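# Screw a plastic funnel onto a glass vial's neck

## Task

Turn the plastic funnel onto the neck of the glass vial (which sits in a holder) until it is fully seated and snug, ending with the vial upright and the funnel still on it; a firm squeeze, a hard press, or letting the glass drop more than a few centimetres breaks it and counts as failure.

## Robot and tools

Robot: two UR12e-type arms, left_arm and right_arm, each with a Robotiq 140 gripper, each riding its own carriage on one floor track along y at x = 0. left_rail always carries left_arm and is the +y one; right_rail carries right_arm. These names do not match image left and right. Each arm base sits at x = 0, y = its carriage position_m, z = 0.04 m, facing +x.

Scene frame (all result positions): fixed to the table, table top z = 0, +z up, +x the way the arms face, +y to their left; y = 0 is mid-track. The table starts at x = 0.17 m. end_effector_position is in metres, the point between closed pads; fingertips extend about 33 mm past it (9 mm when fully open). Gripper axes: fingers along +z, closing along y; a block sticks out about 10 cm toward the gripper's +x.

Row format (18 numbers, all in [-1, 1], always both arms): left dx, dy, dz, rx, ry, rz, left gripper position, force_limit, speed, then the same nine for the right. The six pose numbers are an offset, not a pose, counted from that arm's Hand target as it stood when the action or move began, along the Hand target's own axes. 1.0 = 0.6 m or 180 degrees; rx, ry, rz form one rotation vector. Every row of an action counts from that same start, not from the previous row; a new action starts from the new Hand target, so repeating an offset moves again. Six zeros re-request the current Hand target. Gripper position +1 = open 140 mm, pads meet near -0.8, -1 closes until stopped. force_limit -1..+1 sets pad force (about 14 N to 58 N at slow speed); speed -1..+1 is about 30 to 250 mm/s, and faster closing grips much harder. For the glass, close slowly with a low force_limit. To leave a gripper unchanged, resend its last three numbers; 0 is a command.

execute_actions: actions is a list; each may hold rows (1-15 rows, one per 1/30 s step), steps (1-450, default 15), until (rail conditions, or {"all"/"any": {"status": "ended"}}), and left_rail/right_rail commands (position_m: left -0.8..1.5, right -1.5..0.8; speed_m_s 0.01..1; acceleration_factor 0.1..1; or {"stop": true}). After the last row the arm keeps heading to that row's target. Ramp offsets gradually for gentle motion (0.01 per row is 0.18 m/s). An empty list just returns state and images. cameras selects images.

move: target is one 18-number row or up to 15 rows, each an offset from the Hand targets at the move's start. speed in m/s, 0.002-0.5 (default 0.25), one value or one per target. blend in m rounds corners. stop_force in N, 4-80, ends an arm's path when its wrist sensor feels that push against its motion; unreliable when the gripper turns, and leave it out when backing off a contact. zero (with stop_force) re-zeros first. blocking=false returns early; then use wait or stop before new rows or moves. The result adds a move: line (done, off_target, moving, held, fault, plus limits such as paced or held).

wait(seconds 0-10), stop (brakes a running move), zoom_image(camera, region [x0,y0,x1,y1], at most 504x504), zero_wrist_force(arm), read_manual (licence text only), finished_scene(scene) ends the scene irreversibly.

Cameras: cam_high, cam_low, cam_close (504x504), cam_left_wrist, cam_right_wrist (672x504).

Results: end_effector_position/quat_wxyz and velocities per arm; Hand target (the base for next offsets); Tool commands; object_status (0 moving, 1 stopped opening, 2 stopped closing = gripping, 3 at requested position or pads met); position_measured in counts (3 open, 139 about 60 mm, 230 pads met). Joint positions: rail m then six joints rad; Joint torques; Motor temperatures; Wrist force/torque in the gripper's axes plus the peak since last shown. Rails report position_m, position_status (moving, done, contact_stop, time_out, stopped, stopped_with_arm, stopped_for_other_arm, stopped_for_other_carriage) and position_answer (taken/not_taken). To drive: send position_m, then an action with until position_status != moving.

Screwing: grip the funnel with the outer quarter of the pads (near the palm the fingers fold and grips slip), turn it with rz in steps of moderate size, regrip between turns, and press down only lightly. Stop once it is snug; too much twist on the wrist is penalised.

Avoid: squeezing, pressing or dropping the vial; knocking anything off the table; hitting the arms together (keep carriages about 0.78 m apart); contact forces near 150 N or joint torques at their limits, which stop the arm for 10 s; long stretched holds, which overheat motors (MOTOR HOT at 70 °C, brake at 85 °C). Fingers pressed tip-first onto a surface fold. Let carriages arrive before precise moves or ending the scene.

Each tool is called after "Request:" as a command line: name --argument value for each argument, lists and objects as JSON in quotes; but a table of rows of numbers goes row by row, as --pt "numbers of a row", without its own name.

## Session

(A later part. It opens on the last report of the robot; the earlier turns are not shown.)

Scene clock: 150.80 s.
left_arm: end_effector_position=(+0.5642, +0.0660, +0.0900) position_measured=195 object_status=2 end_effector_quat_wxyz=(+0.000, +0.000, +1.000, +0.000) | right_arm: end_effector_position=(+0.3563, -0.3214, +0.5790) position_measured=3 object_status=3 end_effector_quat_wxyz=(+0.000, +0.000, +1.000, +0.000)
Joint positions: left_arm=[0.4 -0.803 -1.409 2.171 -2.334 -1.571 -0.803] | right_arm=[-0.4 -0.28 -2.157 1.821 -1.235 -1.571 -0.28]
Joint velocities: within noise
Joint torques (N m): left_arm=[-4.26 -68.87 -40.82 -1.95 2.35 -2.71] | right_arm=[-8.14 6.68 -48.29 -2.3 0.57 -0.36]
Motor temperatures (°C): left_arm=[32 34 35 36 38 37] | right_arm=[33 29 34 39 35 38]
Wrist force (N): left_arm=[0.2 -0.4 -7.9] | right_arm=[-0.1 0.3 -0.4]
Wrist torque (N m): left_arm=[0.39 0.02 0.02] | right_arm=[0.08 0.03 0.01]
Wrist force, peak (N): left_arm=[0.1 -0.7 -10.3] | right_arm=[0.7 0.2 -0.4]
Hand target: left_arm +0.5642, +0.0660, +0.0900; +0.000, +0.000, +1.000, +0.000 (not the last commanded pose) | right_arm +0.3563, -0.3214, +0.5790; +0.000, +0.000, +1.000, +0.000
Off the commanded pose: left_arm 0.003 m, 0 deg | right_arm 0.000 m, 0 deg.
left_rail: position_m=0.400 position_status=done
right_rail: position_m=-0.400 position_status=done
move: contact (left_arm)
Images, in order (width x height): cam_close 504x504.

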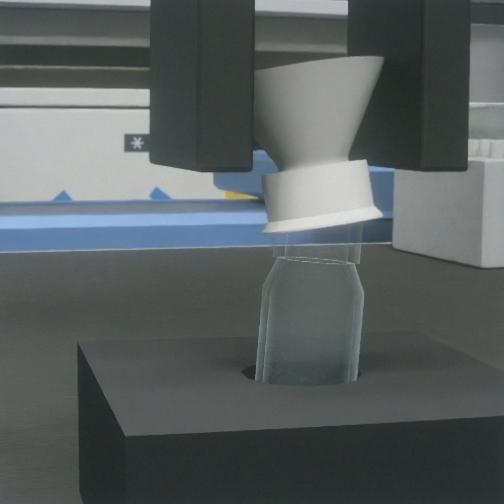

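Request:
move --pt "0 0 -0.0008 0 0 -0.5 -1 -0.5 -1 0 0 0 0 0 0 1 1 1" --speed 0.3 --cameras '["cam_close"]'

Request:
move --pt "0 0 -0.0008 0 0 -0.5 -1 -0.5 -1 0 0 0 0 0 0 1 1 1" --speed 0.3 --cameras '["cam_close"]'

Request:
zoom_image --camera "cam_close" --region '[150, 80, 400, 330]'

Scene clock: 154.50 s.
left_arm: end_effector_position=(+0.5643, +0.0660, +0.0905) position_measured=195 object_status=2 end_effector_quat_wxyz=(+0.000, +0.707, -0.707, +0.000) | right_arm: end_effector_position=(+0.3563, -0.3214, +0.5790) position_measured=3 object_status=3 end_effector_quat_wxyz=(+0.000, +0.000, +1.000, +0.000)
Joint positions: left_arm=[0.4 -0.803 -1.409 2.171 -2.333 -1.571 -2.374] | right_arm=[-0.4 -0.28 -2.157 1.821 -1.235 -1.571 -0.28]
Joint velocities: within noise
Joint torques (N m): left_arm=[-9.02 -70.29 -20.53 -2.31 2.08 -2.99] | right_arm=[-7.99 6.96 -48.02 -2.36 0.67 -0.34]
Motor temperatures (°C): left_arm=[32 34 35 36 38 37] | right_arm=[33 29 34 39 35 38]
Wrist force (N): left_arm=[0.0 -1.8 -4.7] | right_arm=[0.5 -0.3 0.0]
Wrist torque (N m): left_arm=[0.34 0.00 0.04] | right_arm=[-0.06 -0.11 0.00]
Wrist force, peak (N): left_arm=[0.5 -0.7 -8.2] | right_arm=[0.7 0.4 -0.5]
Hand target: left_arm +0.5642, +0.0660, +0.0904; +0.000, +0.707, -0.707, +0.000 | right_arm +0.3563, -0.3214, +0.5790; +0.000, +0.000, +1.000, +0.000
Off the commanded pose: left_arm 0.000 m, 0 deg | right_arm 0.000 m, 0 deg.
left_rail: position_m=0.400 position_status=done
right_rail: position_m=-0.400 position_status=done
move: done
Images, in order (width x height): cam_close 504x504.

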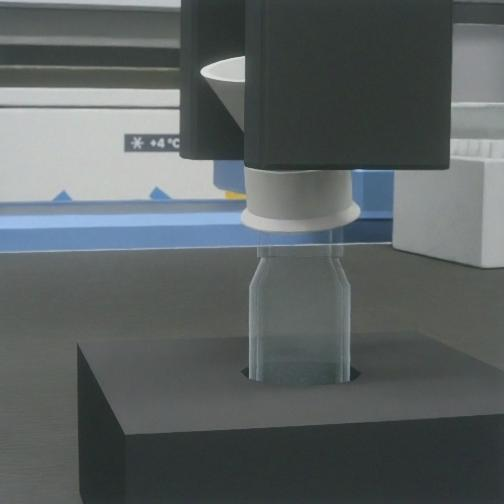

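Scene clock: 157.73 s.
left_arm: end_effector_position=(+0.5643, +0.0660, +0.0910) position_measured=195 object_status=2 end_effector_quat_wxyz=(+0.000, +1.000, +0.000, +0.000) | right_arm: end_effector_position=(+0.3563, -0.3214, +0.5790) position_measured=3 object_status=3 end_effector_quat_wxyz=(+0.000, +0.000, +1.000, +0.000)
Joint positions: left_arm=[0.4 -0.803 -1.41 2.171 -2.332 -1.571 -3.945] | right_arm=[-0.4 -0.28 -2.157 1.821 -1.235 -1.571 -0.28]
Joint velocities: within noise
Joint torques (N m): left_arm=[-9.12 -71.6 -25.27 -3.6 2.37 -2.58] | right_arm=[-7.74 5.7 -47.5 -2.3 0.61 -0.32]
Motor temperatures (°C): left_arm=[32 34 35 36 38 37] | right_arm=[33 29 34 39 35 38]
Wrist force (N): left_arm=[-0.3 -0.8 -2.3] | right_arm=[0.1 0.1 -0.2]
Wrist torque (N m): left_arm=[0.30 0.06 0.03] | right_arm=[0.02 -0.01 0.00]
Wrist force, peak (N): left_arm=[0.0 -1.5 -5.9] | right_arm=[0.9 0.6 -0.5]
Hand target: left_arm +0.5642, +0.0660, +0.0909; +0.000, +1.000, +0.000, +0.000 | right_arm +0.3563, -0.3214, +0.5790; +0.000, +0.000, +1.000, +0.000
Off the commanded pose: left_arm 0.000 m, 0 deg | right_arm 0.000 m, 0 deg.
left_rail: position_m=0.400 position_status=done
right_rail: position_m=-0.400 position_status=done
move: done
Images, in order (width x height): cam_close 504x504.

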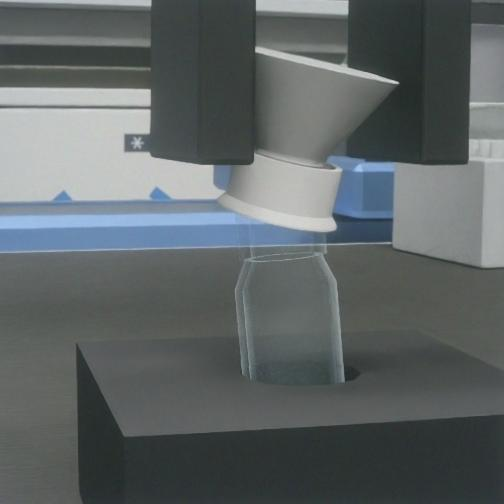

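Scaled by 2.016 from the camera's 504x504 image, which has a finer 720x720 frame.

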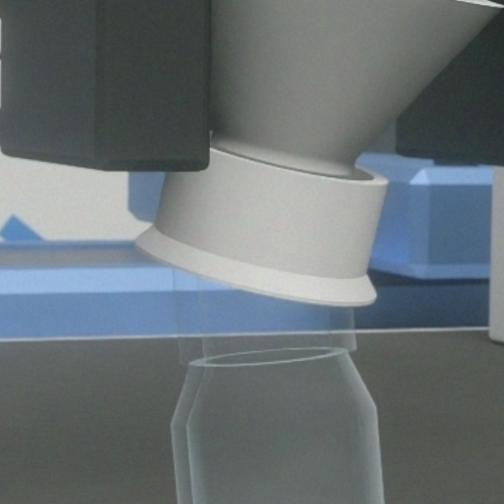

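Request:
move --pt "0 0 -0.001 0 0 -0.5 -1 -0.5 -1 0 0 0 0 0 0 1 1 1" --speed 0.3 --cameras '[]'

Request:
move --pt "0 0 0 0 0 0 -0.15 -0.5 -1 0 0 0 0 0 0 1 1 1" --pt "0 0 0 0 0 0.66 -0.15 -0.5 -1 0 0 0 0 0 0 1 1 1" --pt "0 0 0 0 0 -0.67 -0.15 -0.5 -1 0 0 0 0 0 0 1 1 1" --pt "0 0 0 0 0 0 -0.15 -0.5 -1 0 0 0 0 0 0 1 1 1" --speed 0.5 --cameras '["cam_close","cam_left_wrist"]'

Request:
zoom_image --camera "cam_close" --region '[150, 80, 400, 330]'

Scene clock: 161.83 s.
left_arm: end_effector_position=(+0.5643, +0.0660, +0.0916) position_measured=195 object_status=2 end_effector_quat_wxyz=(+0.000, +0.707, +0.707, +0.000) | right_arm: end_effector_position=(+0.3563, -0.3214, +0.5790) position_measured=3 object_status=3 end_effector_quat_wxyz=(+0.000, +0.000, +1.000, +0.000)
Joint positions: left_arm=[0.4 -0.803 -1.411 2.17 -2.33 -1.571 -5.516] | right_arm=[-0.4 -0.28 -2.157 1.821 -1.235 -1.571 -0.28]
Joint velocities: within noise
Joint torques (N m): left_arm=[-9.63 -75.31 -23.69 -3.46 2.78 -2.43] | right_arm=[-8.54 6.41 -47.12 -2.34 0.59 -0.38]
Motor temperatures (°C): left_arm=[32 34 35 36 38 37] | right_arm=[33 29 34 39 35 38]
Wrist force (N): left_arm=[0.1 0.5 -0.2] | right_arm=[0.3 -0.1 0.0]
Wrist torque (N m): left_arm=[0.26 -0.06 0.03] | right_arm=[0.00 -0.06 0.01]
Wrist force, peak (N): left_arm=[-0.1 -1.3 -3.1] | right_arm=[0.7 0.4 -0.5]
Hand target: left_arm +0.5642, +0.0660, +0.0915; +0.000, +0.707, +0.707, +0.000 | right_arm +0.3563, -0.3214, +0.5790; +0.000, +0.000, +1.000, +0.000
Off the commanded pose: left_arm 0.000 m, 0 deg | right_arm 0.000 m, 0 deg.
left_rail: position_m=0.400 position_status=done
right_rail: position_m=-0.400 position_status=done
move: done
No camera images: "cameras" was empty.

Scene clock: 170.50 s.
left_arm: end_effector_position=(+0.5642, +0.0660, +0.0915) position_measured=148 object_status=3 end_effector_quat_wxyz=(+0.000, +0.707, +0.707, +0.000) | right_arm: end_effector_position=(+0.3563, -0.3214, +0.5790) position_measured=3 object_status=3 end_effector_quat_wxyz=(+0.000, +0.000, +1.000, +0.000)
Joint positions: left_arm=[0.4 -0.803 -1.411 2.17 -2.33 -1.571 0.767] | right_arm=[-0.4 -0.28 -2.157 1.821 -1.235 -1.571 -0.28]
Joint velocities: within noise
Joint torques (N m): left_arm=[9.02 -34.16 -46.34 -3.08 -3.32 2.21] | right_arm=[-8.55 6.4 -47.03 -2.59 0.58 -0.28]
Motor temperatures (°C): left_arm=[32 34 35 36 38 37] | right_arm=[33 29 34 39 35 38]
Wrist force (N): left_arm=[-0.3 1.2 0.4] | right_arm=[-0.5 0.0 -0.3]
Wrist torque (N m): left_arm=[0.28 0.05 0.03] | right_arm=[0.02 0.11 0.00]
Wrist force, peak (N): left_arm=[-0.4 1.6 0.1] | right_arm=[0.4 0.8 -0.7]
Hand target: left_arm +0.5642, +0.0660, +0.0915; +0.000, +0.707, +0.707, +0.000 | right_arm +0.3563, -0.3214, +0.5790; +0.000, +0.000, +1.000, +0.000
Off the commanded pose: left_arm 0.000 m, 0 deg | right_arm 0.000 m, 0 deg.
left_rail: position_m=0.400 position_status=done
right_rail: position_m=-0.400 position_status=done
move: done
Images, in order (width x height): cam_close 504x504, cam_left_wrist 672x504.

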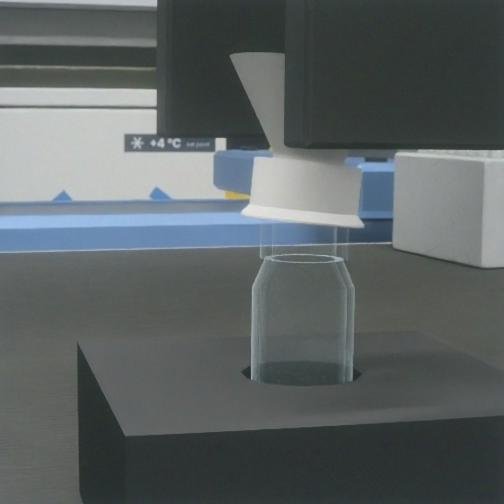

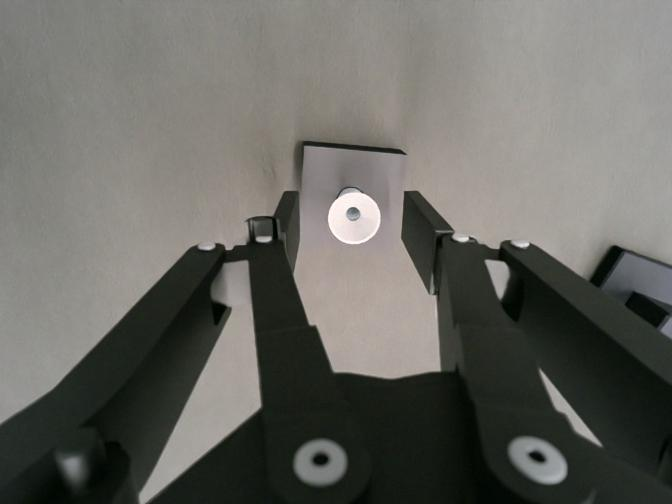

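Scaled by 2.016 from the camera's 504x504 image, which has a finer 720x720 frame.

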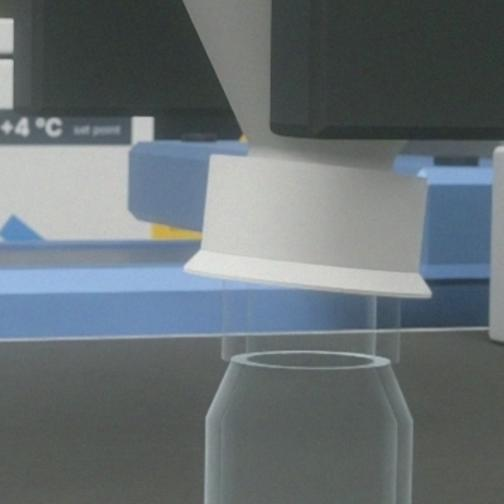

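Request:
execute_actions --actions '[]'

Request:
zoom_image --camera "cam_close" --region '[150, 80, 400, 330]'

Request:
zoom_image --camera "cam_left_wrist" --region '[200, 60, 500, 360]'

Scene clock: 173.63 s.
left_arm: end_effector_position=(+0.5642, +0.0660, +0.0915) position_measured=148 object_status=3 end_effector_quat_wxyz=(+0.000, +0.707, +0.707, +0.000) | right_arm: end_effector_position=(+0.3563, -0.3214, +0.5790) position_measured=3 object_status=3 end_effector_quat_wxyz=(+0.000, +0.000, +1.000, +0.000)
Joint positions: left_arm=[0.4 -0.803 -1.411 2.17 -2.33 -1.571 0.767] | right_arm=[-0.4 -0.28 -2.157 1.821 -1.235 -1.571 -0.28]
Joint velocities: within noise
Joint torques (N m): left_arm=[9.25 -31.49 -38.06 -5.03 -3.04 1.64] | right_arm=[-9.66 6.8 -46.7 -2.42 0.64 -0.43]
Motor temperatures (°C): left_arm=[32 34 35 36 38 37] | right_arm=[33 29 34 39 35 38]
Wrist force (N): left_arm=[0.1 1.0 0.3] | right_arm=[0.3 0.1 -0.3]
Wrist torque (N m): left_arm=[0.25 -0.05 0.03] | right_arm=[0.01 -0.07 0.00]
Wrist force, peak (N): left_arm=[-0.1 1.6 0.3] | right_arm=[0.1 1.0 0.3]
Hand target: left_arm +0.5642, +0.0660, +0.0915; +0.000, +0.707, +0.707, +0.000 | right_arm +0.3563, -0.3214, +0.5790; +0.000, +0.000, +1.000, +0.000
Tool commands: left_gripper/position=-0.15 left_gripper/force_limit=-0.5 left_gripper/speed=-1.0 right_gripper/position=+1.0 right_gripper/force_limit=+1.0 right_gripper/speed=+1.0
Off the commanded pose: left_arm 0.000 m, 0 deg | right_arm 0.000 m, 0 deg.
left_rail: position_m=0.400 position_status=done
right_rail: position_m=-0.400 position_status=done

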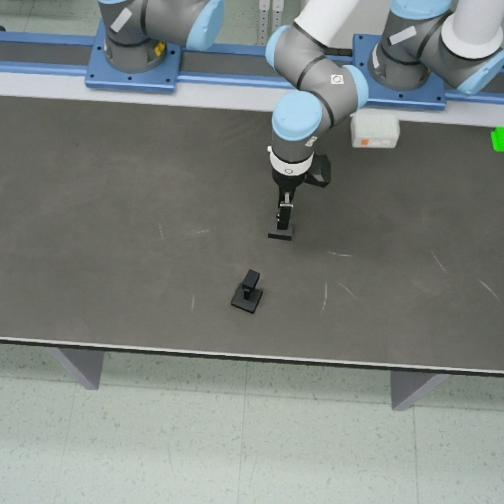

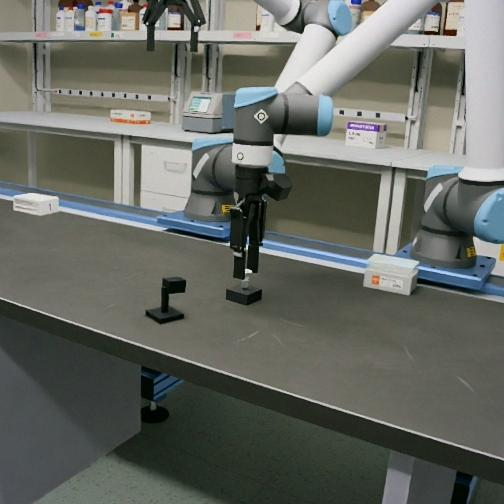

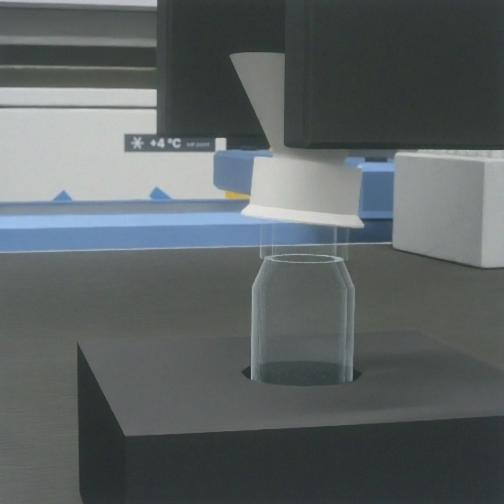

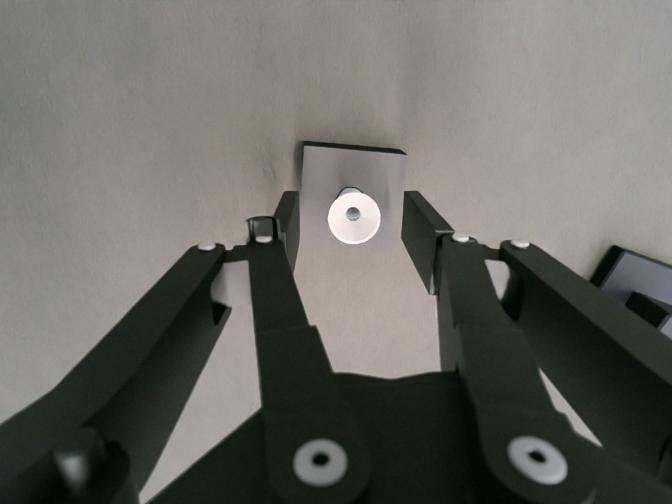

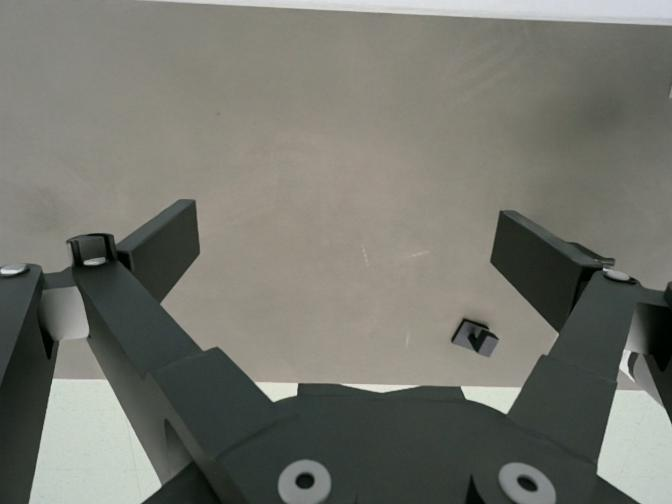

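Scaled by 2.016 from the camera's 504x504 image, which has a finer 720x720 frame.

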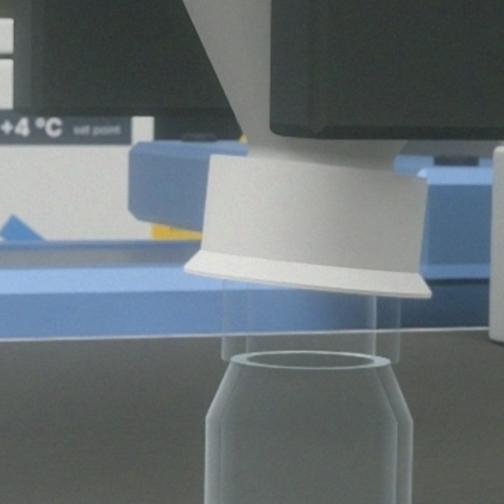

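Scaled by 1.680 from the camera's 672x504 image, which has a finer 960x720 frame.

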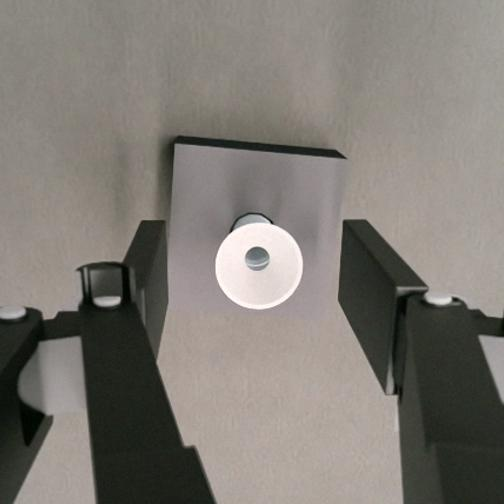

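Request:
move --pt "-0.0033 0 0 0 0 -0.5 -0.15 -0.5 -1 0 0 0 0 0 0 1 1 1" --pt "-0.0033 0 0 0 0 -0.5 -1 -0.5 -1 0 0 0 0 0 0 1 1 1" --speed 0.5 --cameras '["cam_close","cam_left_wrist"]'

Request:
wait --seconds 0.5 --cameras '["cam_close","cam_left_wrist"]'

Request:
zoom_image --camera "cam_close" --region '[150, 80, 400, 330]'

Scene clock: 179.80 s.
left_arm: end_effector_position=(+0.5642, +0.0641, +0.0915) position_measured=194 object_status=0 end_effector_quat_wxyz=(+0.000, +0.000, +1.000, +0.000) | right_arm: end_effector_position=(+0.3563, -0.3214, +0.5790) position_measured=3 object_status=3 end_effector_quat_wxyz=(+0.000, +0.000, +1.000, +0.000)
Joint positions: left_arm=[0.4 -0.805 -1.409 2.168 -2.33 -1.571 -0.805] | right_arm=[-0.4 -0.28 -2.157 1.821 -1.235 -1.571 -0.28]
Joint velocities: within noise
Joint torques (N m): left_arm=[-8.46 -73.45 -29.01 -4.15 2.73 -2.26] | right_arm=[-8.63 7.14 -46.27 -2.71 0.52 -0.56]
Motor temperatures (°C): left_arm=[32 34 35 36 38 37] | right_arm=[33 29 34 39 35 38]
Wrist force (N): left_arm=[0.1 0.7 -0.3] | right_arm=[0.6 0.0 0.4]
Wrist torque (N m): left_arm=[0.18 -0.04 0.02] | right_arm=[0.00 -0.13 0.00]
Wrist force, peak (N): left_arm=[0.0 1.6 0.1] | right_arm=[0.5 -0.4 -0.8]
Hand target: left_arm +0.5642, +0.0641, +0.0915; +0.000, +0.000, +1.000, +0.000 | right_arm +0.3563, -0.3214, +0.5790; +0.000, +0.000, +1.000, +0.000
Off the commanded pose: left_arm 0.000 m, 0 deg | right_arm 0.000 m, 0 deg.
left_rail: position_m=0.400 position_status=done
right_rail: position_m=-0.400 position_status=done
move: done
Images, in order (width x height): cam_close 504x504, cam_left_wrist 672x504.

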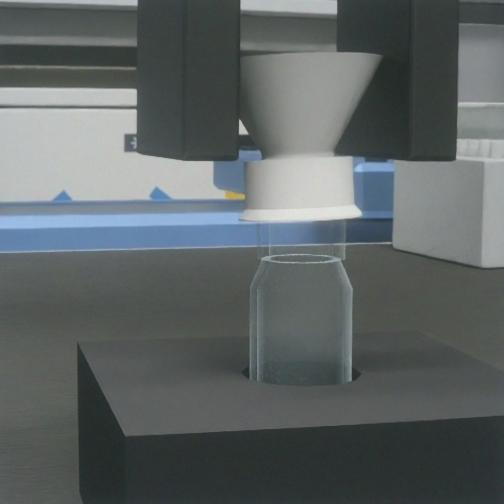

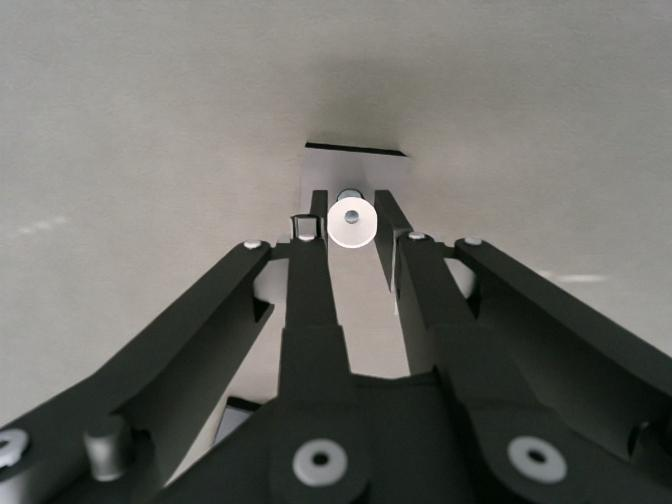

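Scene clock: 180.30 s.
left_arm: end_effector_position=(+0.5642, +0.0641, +0.0915) position_measured=194 object_status=2 end_effector_quat_wxyz=(+0.000, +0.000, +1.000, +0.000) | right_arm: end_effector_position=(+0.3563, -0.3214, +0.5790) position_measured=3 object_status=3 end_effector_quat_wxyz=(+0.000, +0.000, +1.000, +0.000)
Joint positions: left_arm=[0.4 -0.805 -1.409 2.168 -2.33 -1.571 -0.805] | right_arm=[-0.4 -0.28 -2.157 1.821 -1.235 -1.571 -0.28]
Joint velocities: within noise
Joint torques (N m): left_arm=[-6.55 -71.69 -31.05 -4.42 2.83 -2.63] | right_arm=[-9.45 6.55 -46.33 -2.57 0.47 -0.54]
Motor temperatures (°C): left_arm=[32 34 35 36 38 37] | right_arm=[33 29 34 39 35 38]
Wrist force (N): left_arm=[-0.5 1.3 -0.6] | right_arm=[0.3 -0.1 0.1]
Wrist torque (N m): left_arm=[0.31 0.09 0.02] | right_arm=[-0.02 -0.06 0.00]
Wrist force, peak (N): left_arm=[-0.2 1.6 -0.1] | right_arm=[0.7 0.3 -0.3]
Hand target: left_arm +0.5642, +0.0641, +0.0915; +0.000, +0.000, +1.000, +0.000 | right_arm +0.3563, -0.3214, +0.5790; +0.000, +0.000, +1.000, +0.000
Tool commands: left_gripper/position=-1.0 left_gripper/force_limit=-0.5 left_gripper/speed=-1.0 right_gripper/position=+1.0 right_gripper/force_limit=+1.0 right_gripper/speed=+1.0
Off the commanded pose: left_arm 0.000 m, 0 deg | right_arm 0.000 m, 0 deg.
left_rail: position_m=0.400 position_status=done
right_rail: position_m=-0.400 position_status=done
wait: 0.50 s
Images, in order (width x height): cam_close 504x504, cam_left_wrist 672x504.

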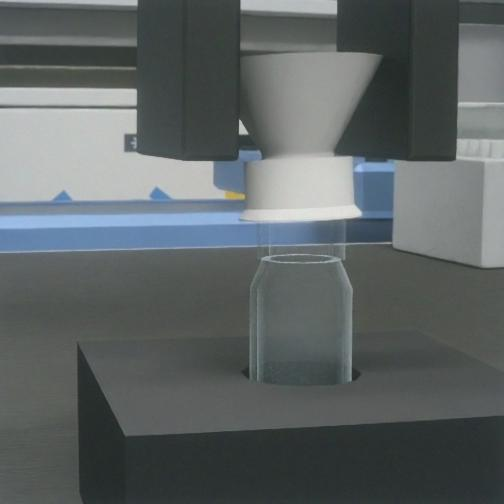

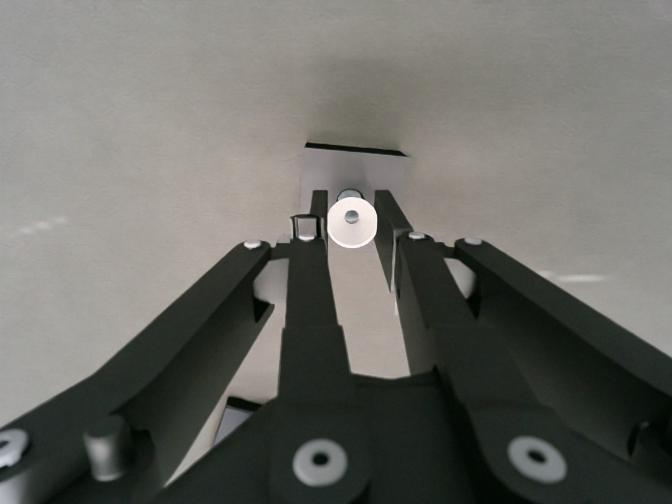

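Scaled by 2.016 from the camera's 504x504 image, which has a finer 720x720 frame.

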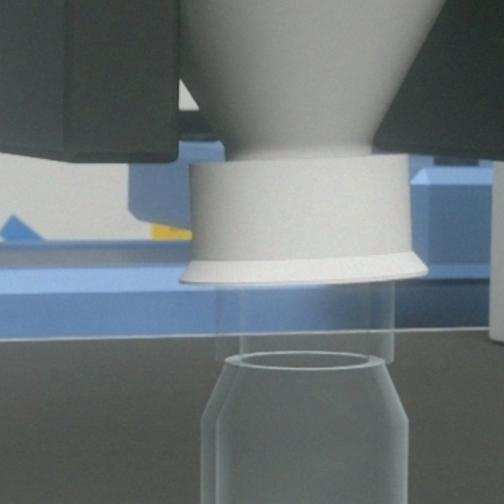

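Request:
move --pt "0 0 0 0 0 0 -0.15 -0.5 -1 0 0 0 0 0 0 1 1 1" --pt "-0.0022 0 0 0 0 0.5 -0.15 -0.5 -1 0 0 0 0 0 0 1 1 1" --pt "-0.0022 0 0 0 0 0.5 -1 -0.5 -1 0 0 0 0 0 0 1 1 1" --speed 0.5 --cameras '["cam_close","cam_left_wrist"]'

Request:
zoom_image --camera "cam_close" --region '[150, 80, 400, 330]'

Request:
zoom_image --camera "cam_left_wrist" --region '[275, 130, 425, 280]'

Scene clock: 186.40 s.
left_arm: end_effector_position=(+0.5655, +0.0641, +0.0915) position_measured=194 object_status=0 end_effector_quat_wxyz=(+0.000, +0.707, +0.707, +0.000) | right_arm: end_effector_position=(+0.3563, -0.3214, +0.5790) position_measured=3 object_status=3 end_effector_quat_wxyz=(+0.000, +0.000, +1.000, +0.000)
Joint positions: left_arm=[0.4 -0.804 -1.408 2.166 -2.33 -1.571 0.767] | right_arm=[-0.4 -0.28 -2.157 1.821 -1.235 -1.571 -0.281]
Joint velocities: within noise
Joint torques (N m): left_arm=[10.23 -34.91 -44.44 -3.92 -3.02 1.78] | right_arm=[-8.82 7.32 -45.76 -2.67 0.47 -0.58]
Motor temperatures (°C): left_arm=[32 34 35 36 38 37] | right_arm=[33 29 34 39 35 38]
Wrist force (N): left_arm=[-0.1 1.0 -0.3] | right_arm=[0.1 0.3 0.0]
Wrist torque (N m): left_arm=[0.23 -0.01 0.03] | right_arm=[0.08 -0.02 0.00]
Wrist force, peak (N): left_arm=[-0.1 1.8 -0.3] | right_arm=[0.8 0.6 0.1]
Hand target: left_arm +0.5655, +0.0641, +0.0915; +0.000, +0.707, +0.707, +0.000 | right_arm +0.3563, -0.3214, +0.5790; +0.000, +0.000, +1.000, +0.000
Off the commanded pose: left_arm 0.000 m, 0 deg | right_arm 0.000 m, 0 deg.
left_rail: position_m=0.400 position_status=done
right_rail: position_m=-0.400 position_status=done
move: done
Images, in order (width x height): cam_close 504x504, cam_left_wrist 672x504.

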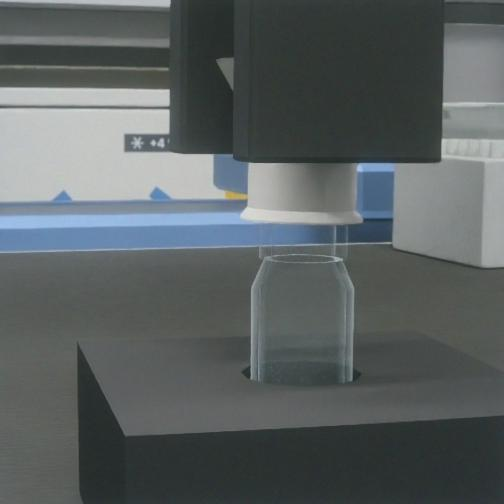

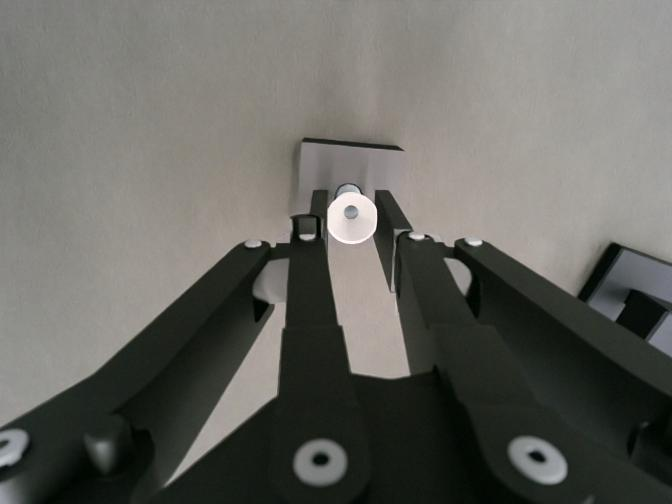

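Scaled by 2.016 from the camera's 504x504 image, which has a finer 720x720 frame.

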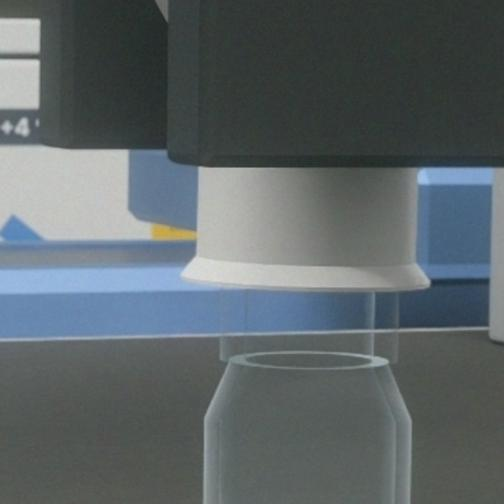

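Scaled by 3.360 from the camera's 672x504 image, which has a finer 960x720 frame.

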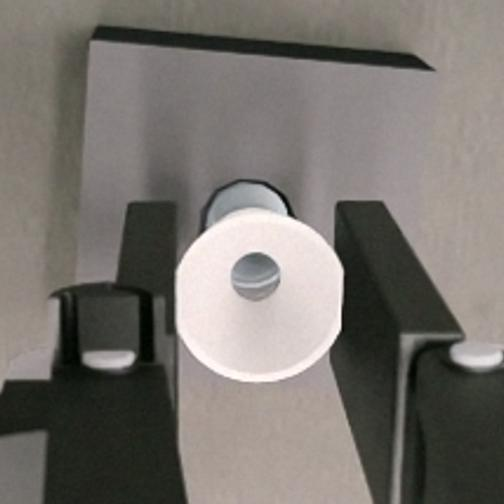

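Request:
move --target '[0,0,0.006,0,0,0,-1,-0.5,-1,0,0,0,0,0,0,1,1,1]' --speed 0.006 --stop_force 4 --cameras '[]'

Request:
move --target '[0,0,0.0008,0,0,0.5,-1,-0.5,-1,0,0,0,0,0,0,1,1,1]' --speed 0.5 --cameras '["cam_close"]'

Request:
zoom_image --camera "cam_close" --region '[150, 80, 400, 330]'

Scene clock: 188.90 s.
left_arm: end_effector_position=(+0.5657, +0.0640, +0.0909) position_measured=194 object_status=2 end_effector_quat_wxyz=(+0.000, +0.707, +0.707, +0.000) | right_arm: end_effector_position=(+0.3563, -0.3214, +0.5790) position_measured=3 object_status=3 end_effector_quat_wxyz=(+0.000, +0.000, +1.000, +0.000)
Joint positions: left_arm=[0.4 -0.804 -1.407 2.166 -2.331 -1.571 0.767] | right_arm=[-0.4 -0.28 -2.157 1.821 -1.235 -1.571 -0.28]
Joint velocities: within noise
Joint torques (N m): left_arm=[7.87 -69.64 -42.61 -3.28 -2.81 1.7] | right_arm=[-9.1 6.45 -45.55 -2.44 0.58 -0.49]
Motor temperatures (°C): left_arm=[32 34 35 36 38 37] | right_arm=[33 29 34 39 35 38]
Wrist force (N): left_arm=[0.0 0.6 -5.8] | right_arm=[0.0 -0.1 0.4]
Wrist torque (N m): left_arm=[0.27 -0.03 0.03] | right_arm=[-0.02 0.00 0.00]
Wrist force, peak (N): left_arm=[0.0 0.8 -7.2] | right_arm=[0.0 1.0 -0.3]
Hand target: left_arm +0.5656, +0.0640, +0.0909; +0.000, +0.707, +0.707, +0.000 (not the last commanded pose) | right_arm +0.3563, -0.3214, +0.5790; +0.000, +0.000, +1.000, +0.000
Off the commanded pose: left_arm 0.003 m, 0 deg | right_arm 0.000 m, 0 deg.
left_rail: position_m=0.400 position_status=done
right_rail: position_m=-0.400 position_status=done
move: contact (left_arm)
No camera images: "cameras" was empty.

Scene clock: 191.20 s.
left_arm: end_effector_position=(+0.5656, +0.0640, +0.0905) position_measured=194 object_status=2 end_effector_quat_wxyz=(+0.000, +1.000, +0.000, +0.000) | right_arm: end_effector_position=(+0.3563, -0.3214, +0.5790) position_measured=3 object_status=3 end_effector_quat_wxyz=(+0.000, +0.000, +1.000, +0.000)
Joint positions: left_arm=[0.4 -0.804 -1.406 2.167 -2.332 -1.571 2.338] | right_arm=[-0.4 -0.28 -2.157 1.821 -1.235 -1.571 -0.281]
Joint velocities: within noise
Joint torques (N m): left_arm=[8.9 -29.44 -44.21 -2.38 -3.17 1.76] | right_arm=[-10.28 6.39 -45.23 -2.6 0.68 -0.61]
Motor temperatures (°C): left_arm=[32 34 35 36 38 37] | right_arm=[33 29 34 39 35 38]
Wrist force (N): left_arm=[-0.3 0.5 -7.4] | right_arm=[0.4 0.2 -0.3]
Wrist torque (N m): left_arm=[0.24 0.04 0.01] | right_arm=[0.05 -0.09 0.00]
Wrist force, peak (N): left_arm=[-0.3 0.8 -8.4] | right_arm=[0.6 0.2 -0.6]
Hand target: left_arm +0.5657, +0.0640, +0.0905; +0.000, +1.000, +0.000, +0.000 | right_arm +0.3563, -0.3214, +0.5790; +0.000, +0.000, +1.000, +0.000
Off the commanded pose: left_arm 0.000 m, 0 deg | right_arm 0.000 m, 0 deg.
left_rail: position_m=0.400 position_status=done
right_rail: position_m=-0.400 position_status=done
move: done
Images, in order (width x height): cam_close 504x504.

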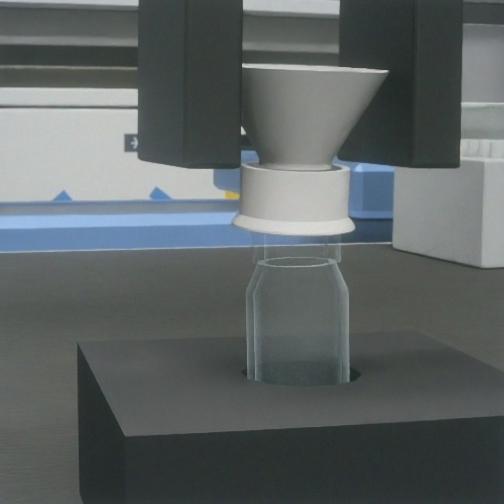

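Scaled by 2.016 from the camera's 504x504 image, which has a finer 720x720 frame.

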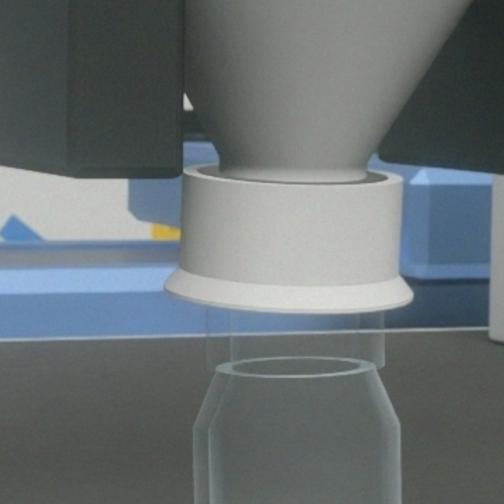

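Request:
zoom_image --camera "cam_close" --region '[100, 60, 450, 410]'

Request:
execute_actions --actions '[]' --cameras '["cam_left_wrist"]'

Request:
zoom_image --camera "cam_left_wrist" --region '[275, 130, 425, 280]'

Scaled by 1.440 from the camera's 504x504 image, which has a finer 720x720 frame.

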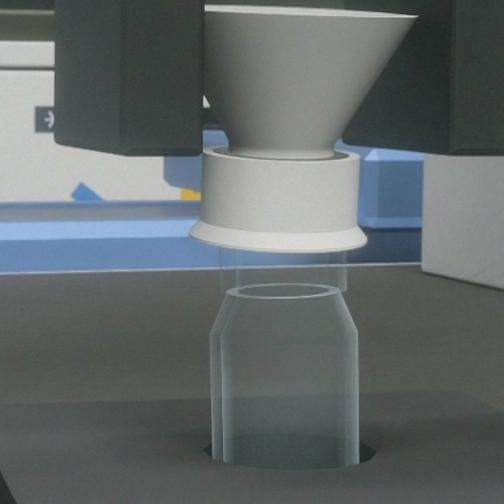

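Scene clock: 192.10 s.
left_arm: end_effector_position=(+0.5657, +0.0640, +0.0905) position_measured=194 object_status=2 end_effector_quat_wxyz=(+0.000, +1.000, +0.000, +0.000) | right_arm: end_effector_position=(+0.3563, -0.3214, +0.5790) position_measured=3 object_status=3 end_effector_quat_wxyz=(+0.000, +0.000, +1.000, +0.000)
Joint positions: left_arm=[0.4 -0.804 -1.406 2.167 -2.332 -1.571 2.338] | right_arm=[-0.4 -0.28 -2.157 1.821 -1.235 -1.571 -0.28]
Joint velocities: within noise
Joint torques (N m): left_arm=[7.53 -30.21 -40.33 -2.75 -3.41 1.87] | right_arm=[-9.4 7.09 -44.76 -2.55 0.5 -0.57]
Motor temperatures (°C): left_arm=[32 34 35 36 38 37] | right_arm=[33 29 34 39 35 38]
Wrist force (N): left_arm=[-0.4 0.8 -6.6] | right_arm=[0.6 0.2 0.1]
Wrist torque (N m): left_arm=[0.29 0.06 0.01] | right_arm=[0.04 -0.14 0.00]
Wrist force, peak (N): left_arm=[-0.5 0.9 -7.1] | right_arm=[0.6 0.7 -0.3]
Hand target: left_arm +0.5657, +0.0640, +0.0905; +0.000, +1.000, +0.000, +0.000 | right_arm +0.3563, -0.3214, +0.5790; +0.000, +0.000, +1.000, +0.000
Tool commands: left_gripper/position=-1.0 left_gripper/force_limit=-0.5 left_gripper/speed=-1.0 right_gripper/position=+1.0 right_gripper/force_limit=+1.0 right_gripper/speed=+1.0
Off the commanded pose: left_arm 0.000 m, 0 deg | right_arm 0.000 m, 0 deg.
left_rail: position_m=0.400 position_status=done
right_rail: position_m=-0.400 position_status=done
Images, in order (width x height): cam_left_wrist 672x504.

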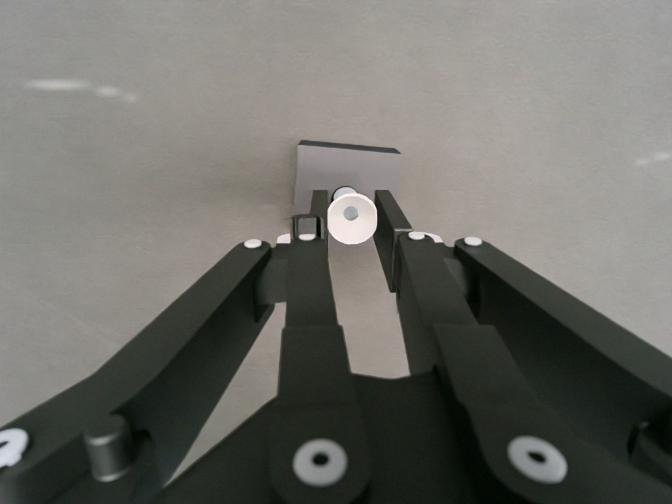

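Scaled by 3.360 from the camera's 672x504 image, which has a finer 960x720 frame.

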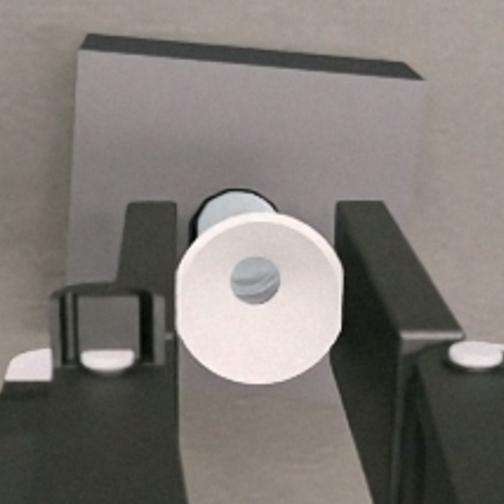

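Request:
move --pt "0 0 0.0008 0 0 0.5 -1 -0.5 -1 0 0 0 0 0 0 1 1 1" --pt "0 0 0.0016 0 0 1.0 -1 -0.5 -1 0 0 0 0 0 0 1 1 1" --speed 0.5 --cameras '["cam_close","cam_left_wrist"]'

Request:
zoom_image --camera "cam_close" --region '[150, 80, 400, 330]'

Request:
zoom_image --camera "cam_left_wrist" --region '[275, 130, 425, 280]'

Scene clock: 201.93 s.
left_arm: end_effector_position=(+0.5656, +0.0640, +0.0895) position_measured=194 object_status=2 end_effector_quat_wxyz=(+0.000, +0.000, +1.000, +0.000) | right_arm: end_effector_position=(+0.3563, -0.3214, +0.5790) position_measured=3 object_status=3 end_effector_quat_wxyz=(+0.000, +0.000, +1.000, +0.000)
Joint positions: left_arm=[0.4 -0.804 -1.405 2.168 -2.334 -1.571 5.479] | right_arm=[-0.4 -0.28 -2.157 1.821 -1.235 -1.571 -0.28]
Joint velocities: within noise
Joint torques (N m): left_arm=[11.14 -28.8 -43.41 -2.3 -3.88 2.28] | right_arm=[-9.45 6.32 -44.99 -2.33 0.55 -0.7]
Motor temperatures (°C): left_arm=[32 34 35 36 38 37] | right_arm=[33 29 34 39 35 38]
Wrist force (N): left_arm=[0.3 1.7 -5.5] | right_arm=[0.4 0.4 0.0]
Wrist torque (N m): left_arm=[0.24 -0.03 -0.03] | right_arm=[0.09 -0.08 0.00]
Wrist force, peak (N): left_arm=[-0.2 0.9 -8.1] | right_arm=[0.5 0.8 -0.1]
Hand target: left_arm +0.5657, +0.0640, +0.0895; +0.000, +0.000, +1.000, +0.000 | right_arm +0.3563, -0.3214, +0.5790; +0.000, +0.000, +1.000, +0.000
Off the commanded pose: left_arm 0.000 m, 0 deg | right_arm 0.000 m, 0 deg.
left_rail: position_m=0.400 position_status=done
right_rail: position_m=-0.400 position_status=done
move: done
Images, in order (width x height): cam_close 504x504, cam_left_wrist 672x504.

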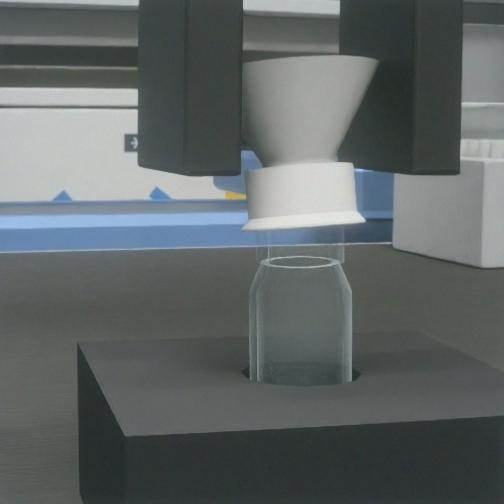

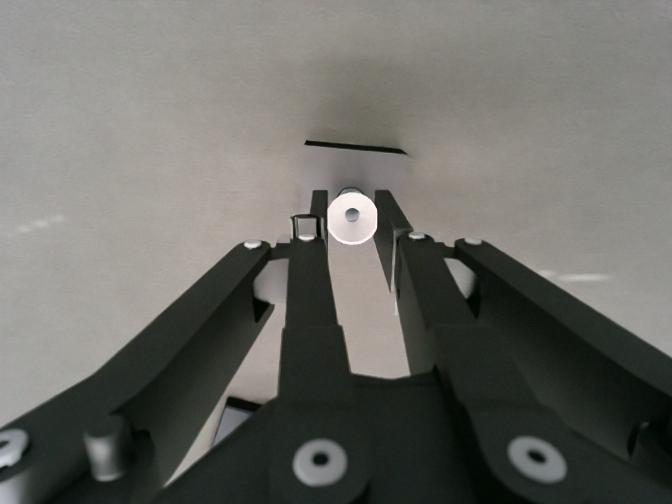

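Scaled by 2.016 from the camera's 504x504 image, which has a finer 720x720 frame.

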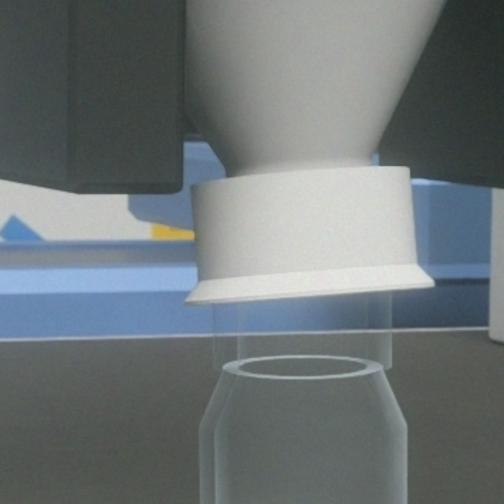

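Scaled by 3.360 from the camera's 672x504 image, which has a finer 960x720 frame.

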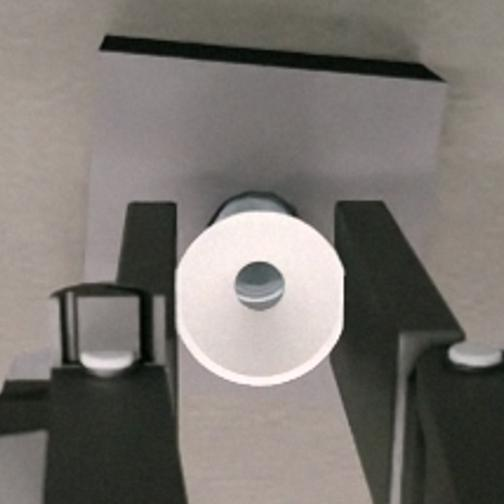

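Request:
move --pt "0 0 0 0 0 0 -0.2 -0.5 -1 0 0 0 0 0 0 1 1 1" --pt "0 0 -0.0008 0 0 -0.66 -0.2 -0.5 -1 0 0 0 0 0 0 1 1 1" --pt "0 0 -0.0008 0 0 0.68 -0.2 -0.5 -1 0 0 0 0 0 0 1 1 1" --pt "0 0 -0.0008 0 0 0.0 -0.2 -0.5 -1 0 0 0 0 0 0 1 1 1" --speed 0.5 --cameras '["cam_close","cam_left_wrist"]'

Request:
zoom_image --camera "cam_close" --region '[150, 80, 400, 330]'

Request:
zoom_image --camera "cam_left_wrist" --region '[275, 130, 425, 280]'

Scene clock: 211.30 s.
left_arm: end_effector_position=(+0.5657, +0.0640, +0.0900) position_measured=154 object_status=3 end_effector_quat_wxyz=(+0.000, +0.000, +1.000, +0.000) | right_arm: end_effector_position=(+0.3563, -0.3214, +0.5790) position_measured=3 object_status=3 end_effector_quat_wxyz=(+0.000, +0.000, +1.000, +0.000)
Joint positions: left_arm=[0.4 -0.804 -1.405 2.167 -2.333 -1.571 -0.804] | right_arm=[-0.4 -0.28 -2.157 1.821 -1.235 -1.571 -0.28]
Joint velocities: within noise
Joint torques (N m): left_arm=[-5.92 -74.6 -24.42 -2.79 2.67 -2.54] | right_arm=[-9.38 6.25 -43.89 -2.38 0.59 -0.57]
Motor temperatures (°C): left_arm=[32 34 35 36 38 37] | right_arm=[33 29 34 39 35 38]
Wrist force (N): left_arm=[0.2 1.4 -0.1] | right_arm=[-0.1 0.4 0.1]
Wrist torque (N m): left_arm=[0.33 -0.06 0.02] | right_arm=[0.08 0.02 0.00]
Wrist force, peak (N): left_arm=[0.1 1.6 -5.7] | right_arm=[0.3 0.4 -1.0]
Hand target: left_arm +0.5657, +0.0640, +0.0900; +0.000, +0.000, +1.000, +0.000 | right_arm +0.3563, -0.3214, +0.5790; +0.000, +0.000, +1.000, +0.000
Off the commanded pose: left_arm 0.000 m, 0 deg | right_arm 0.000 m, 0 deg.
left_rail: position_m=0.400 position_status=done
right_rail: position_m=-0.400 position_status=done
move: done
Images, in order (width x height): cam_close 504x504, cam_left_wrist 672x504.

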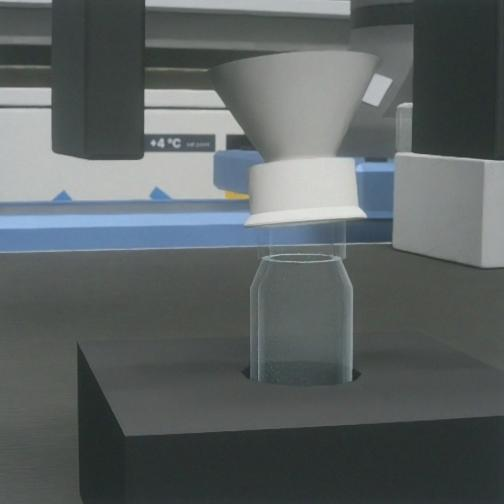

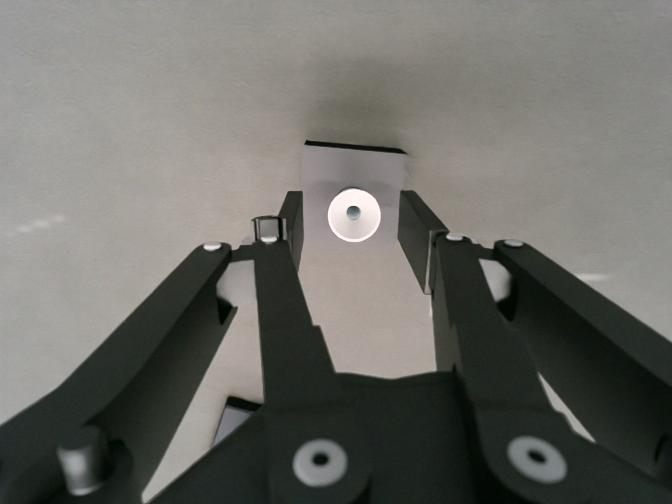

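Scaled by 2.016 from the camera's 504x504 image, which has a finer 720x720 frame.

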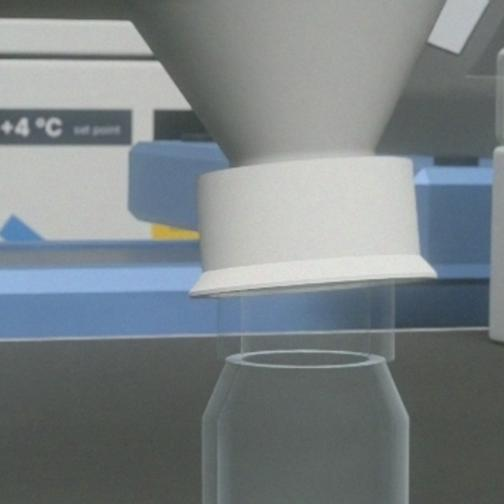

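Scaled by 3.360 from the camera's 672x504 image, which has a finer 960x720 frame.

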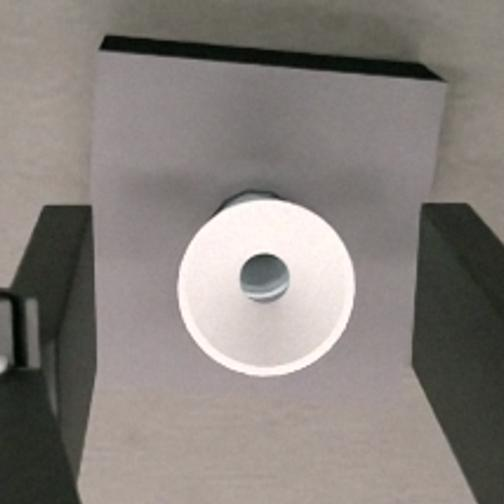

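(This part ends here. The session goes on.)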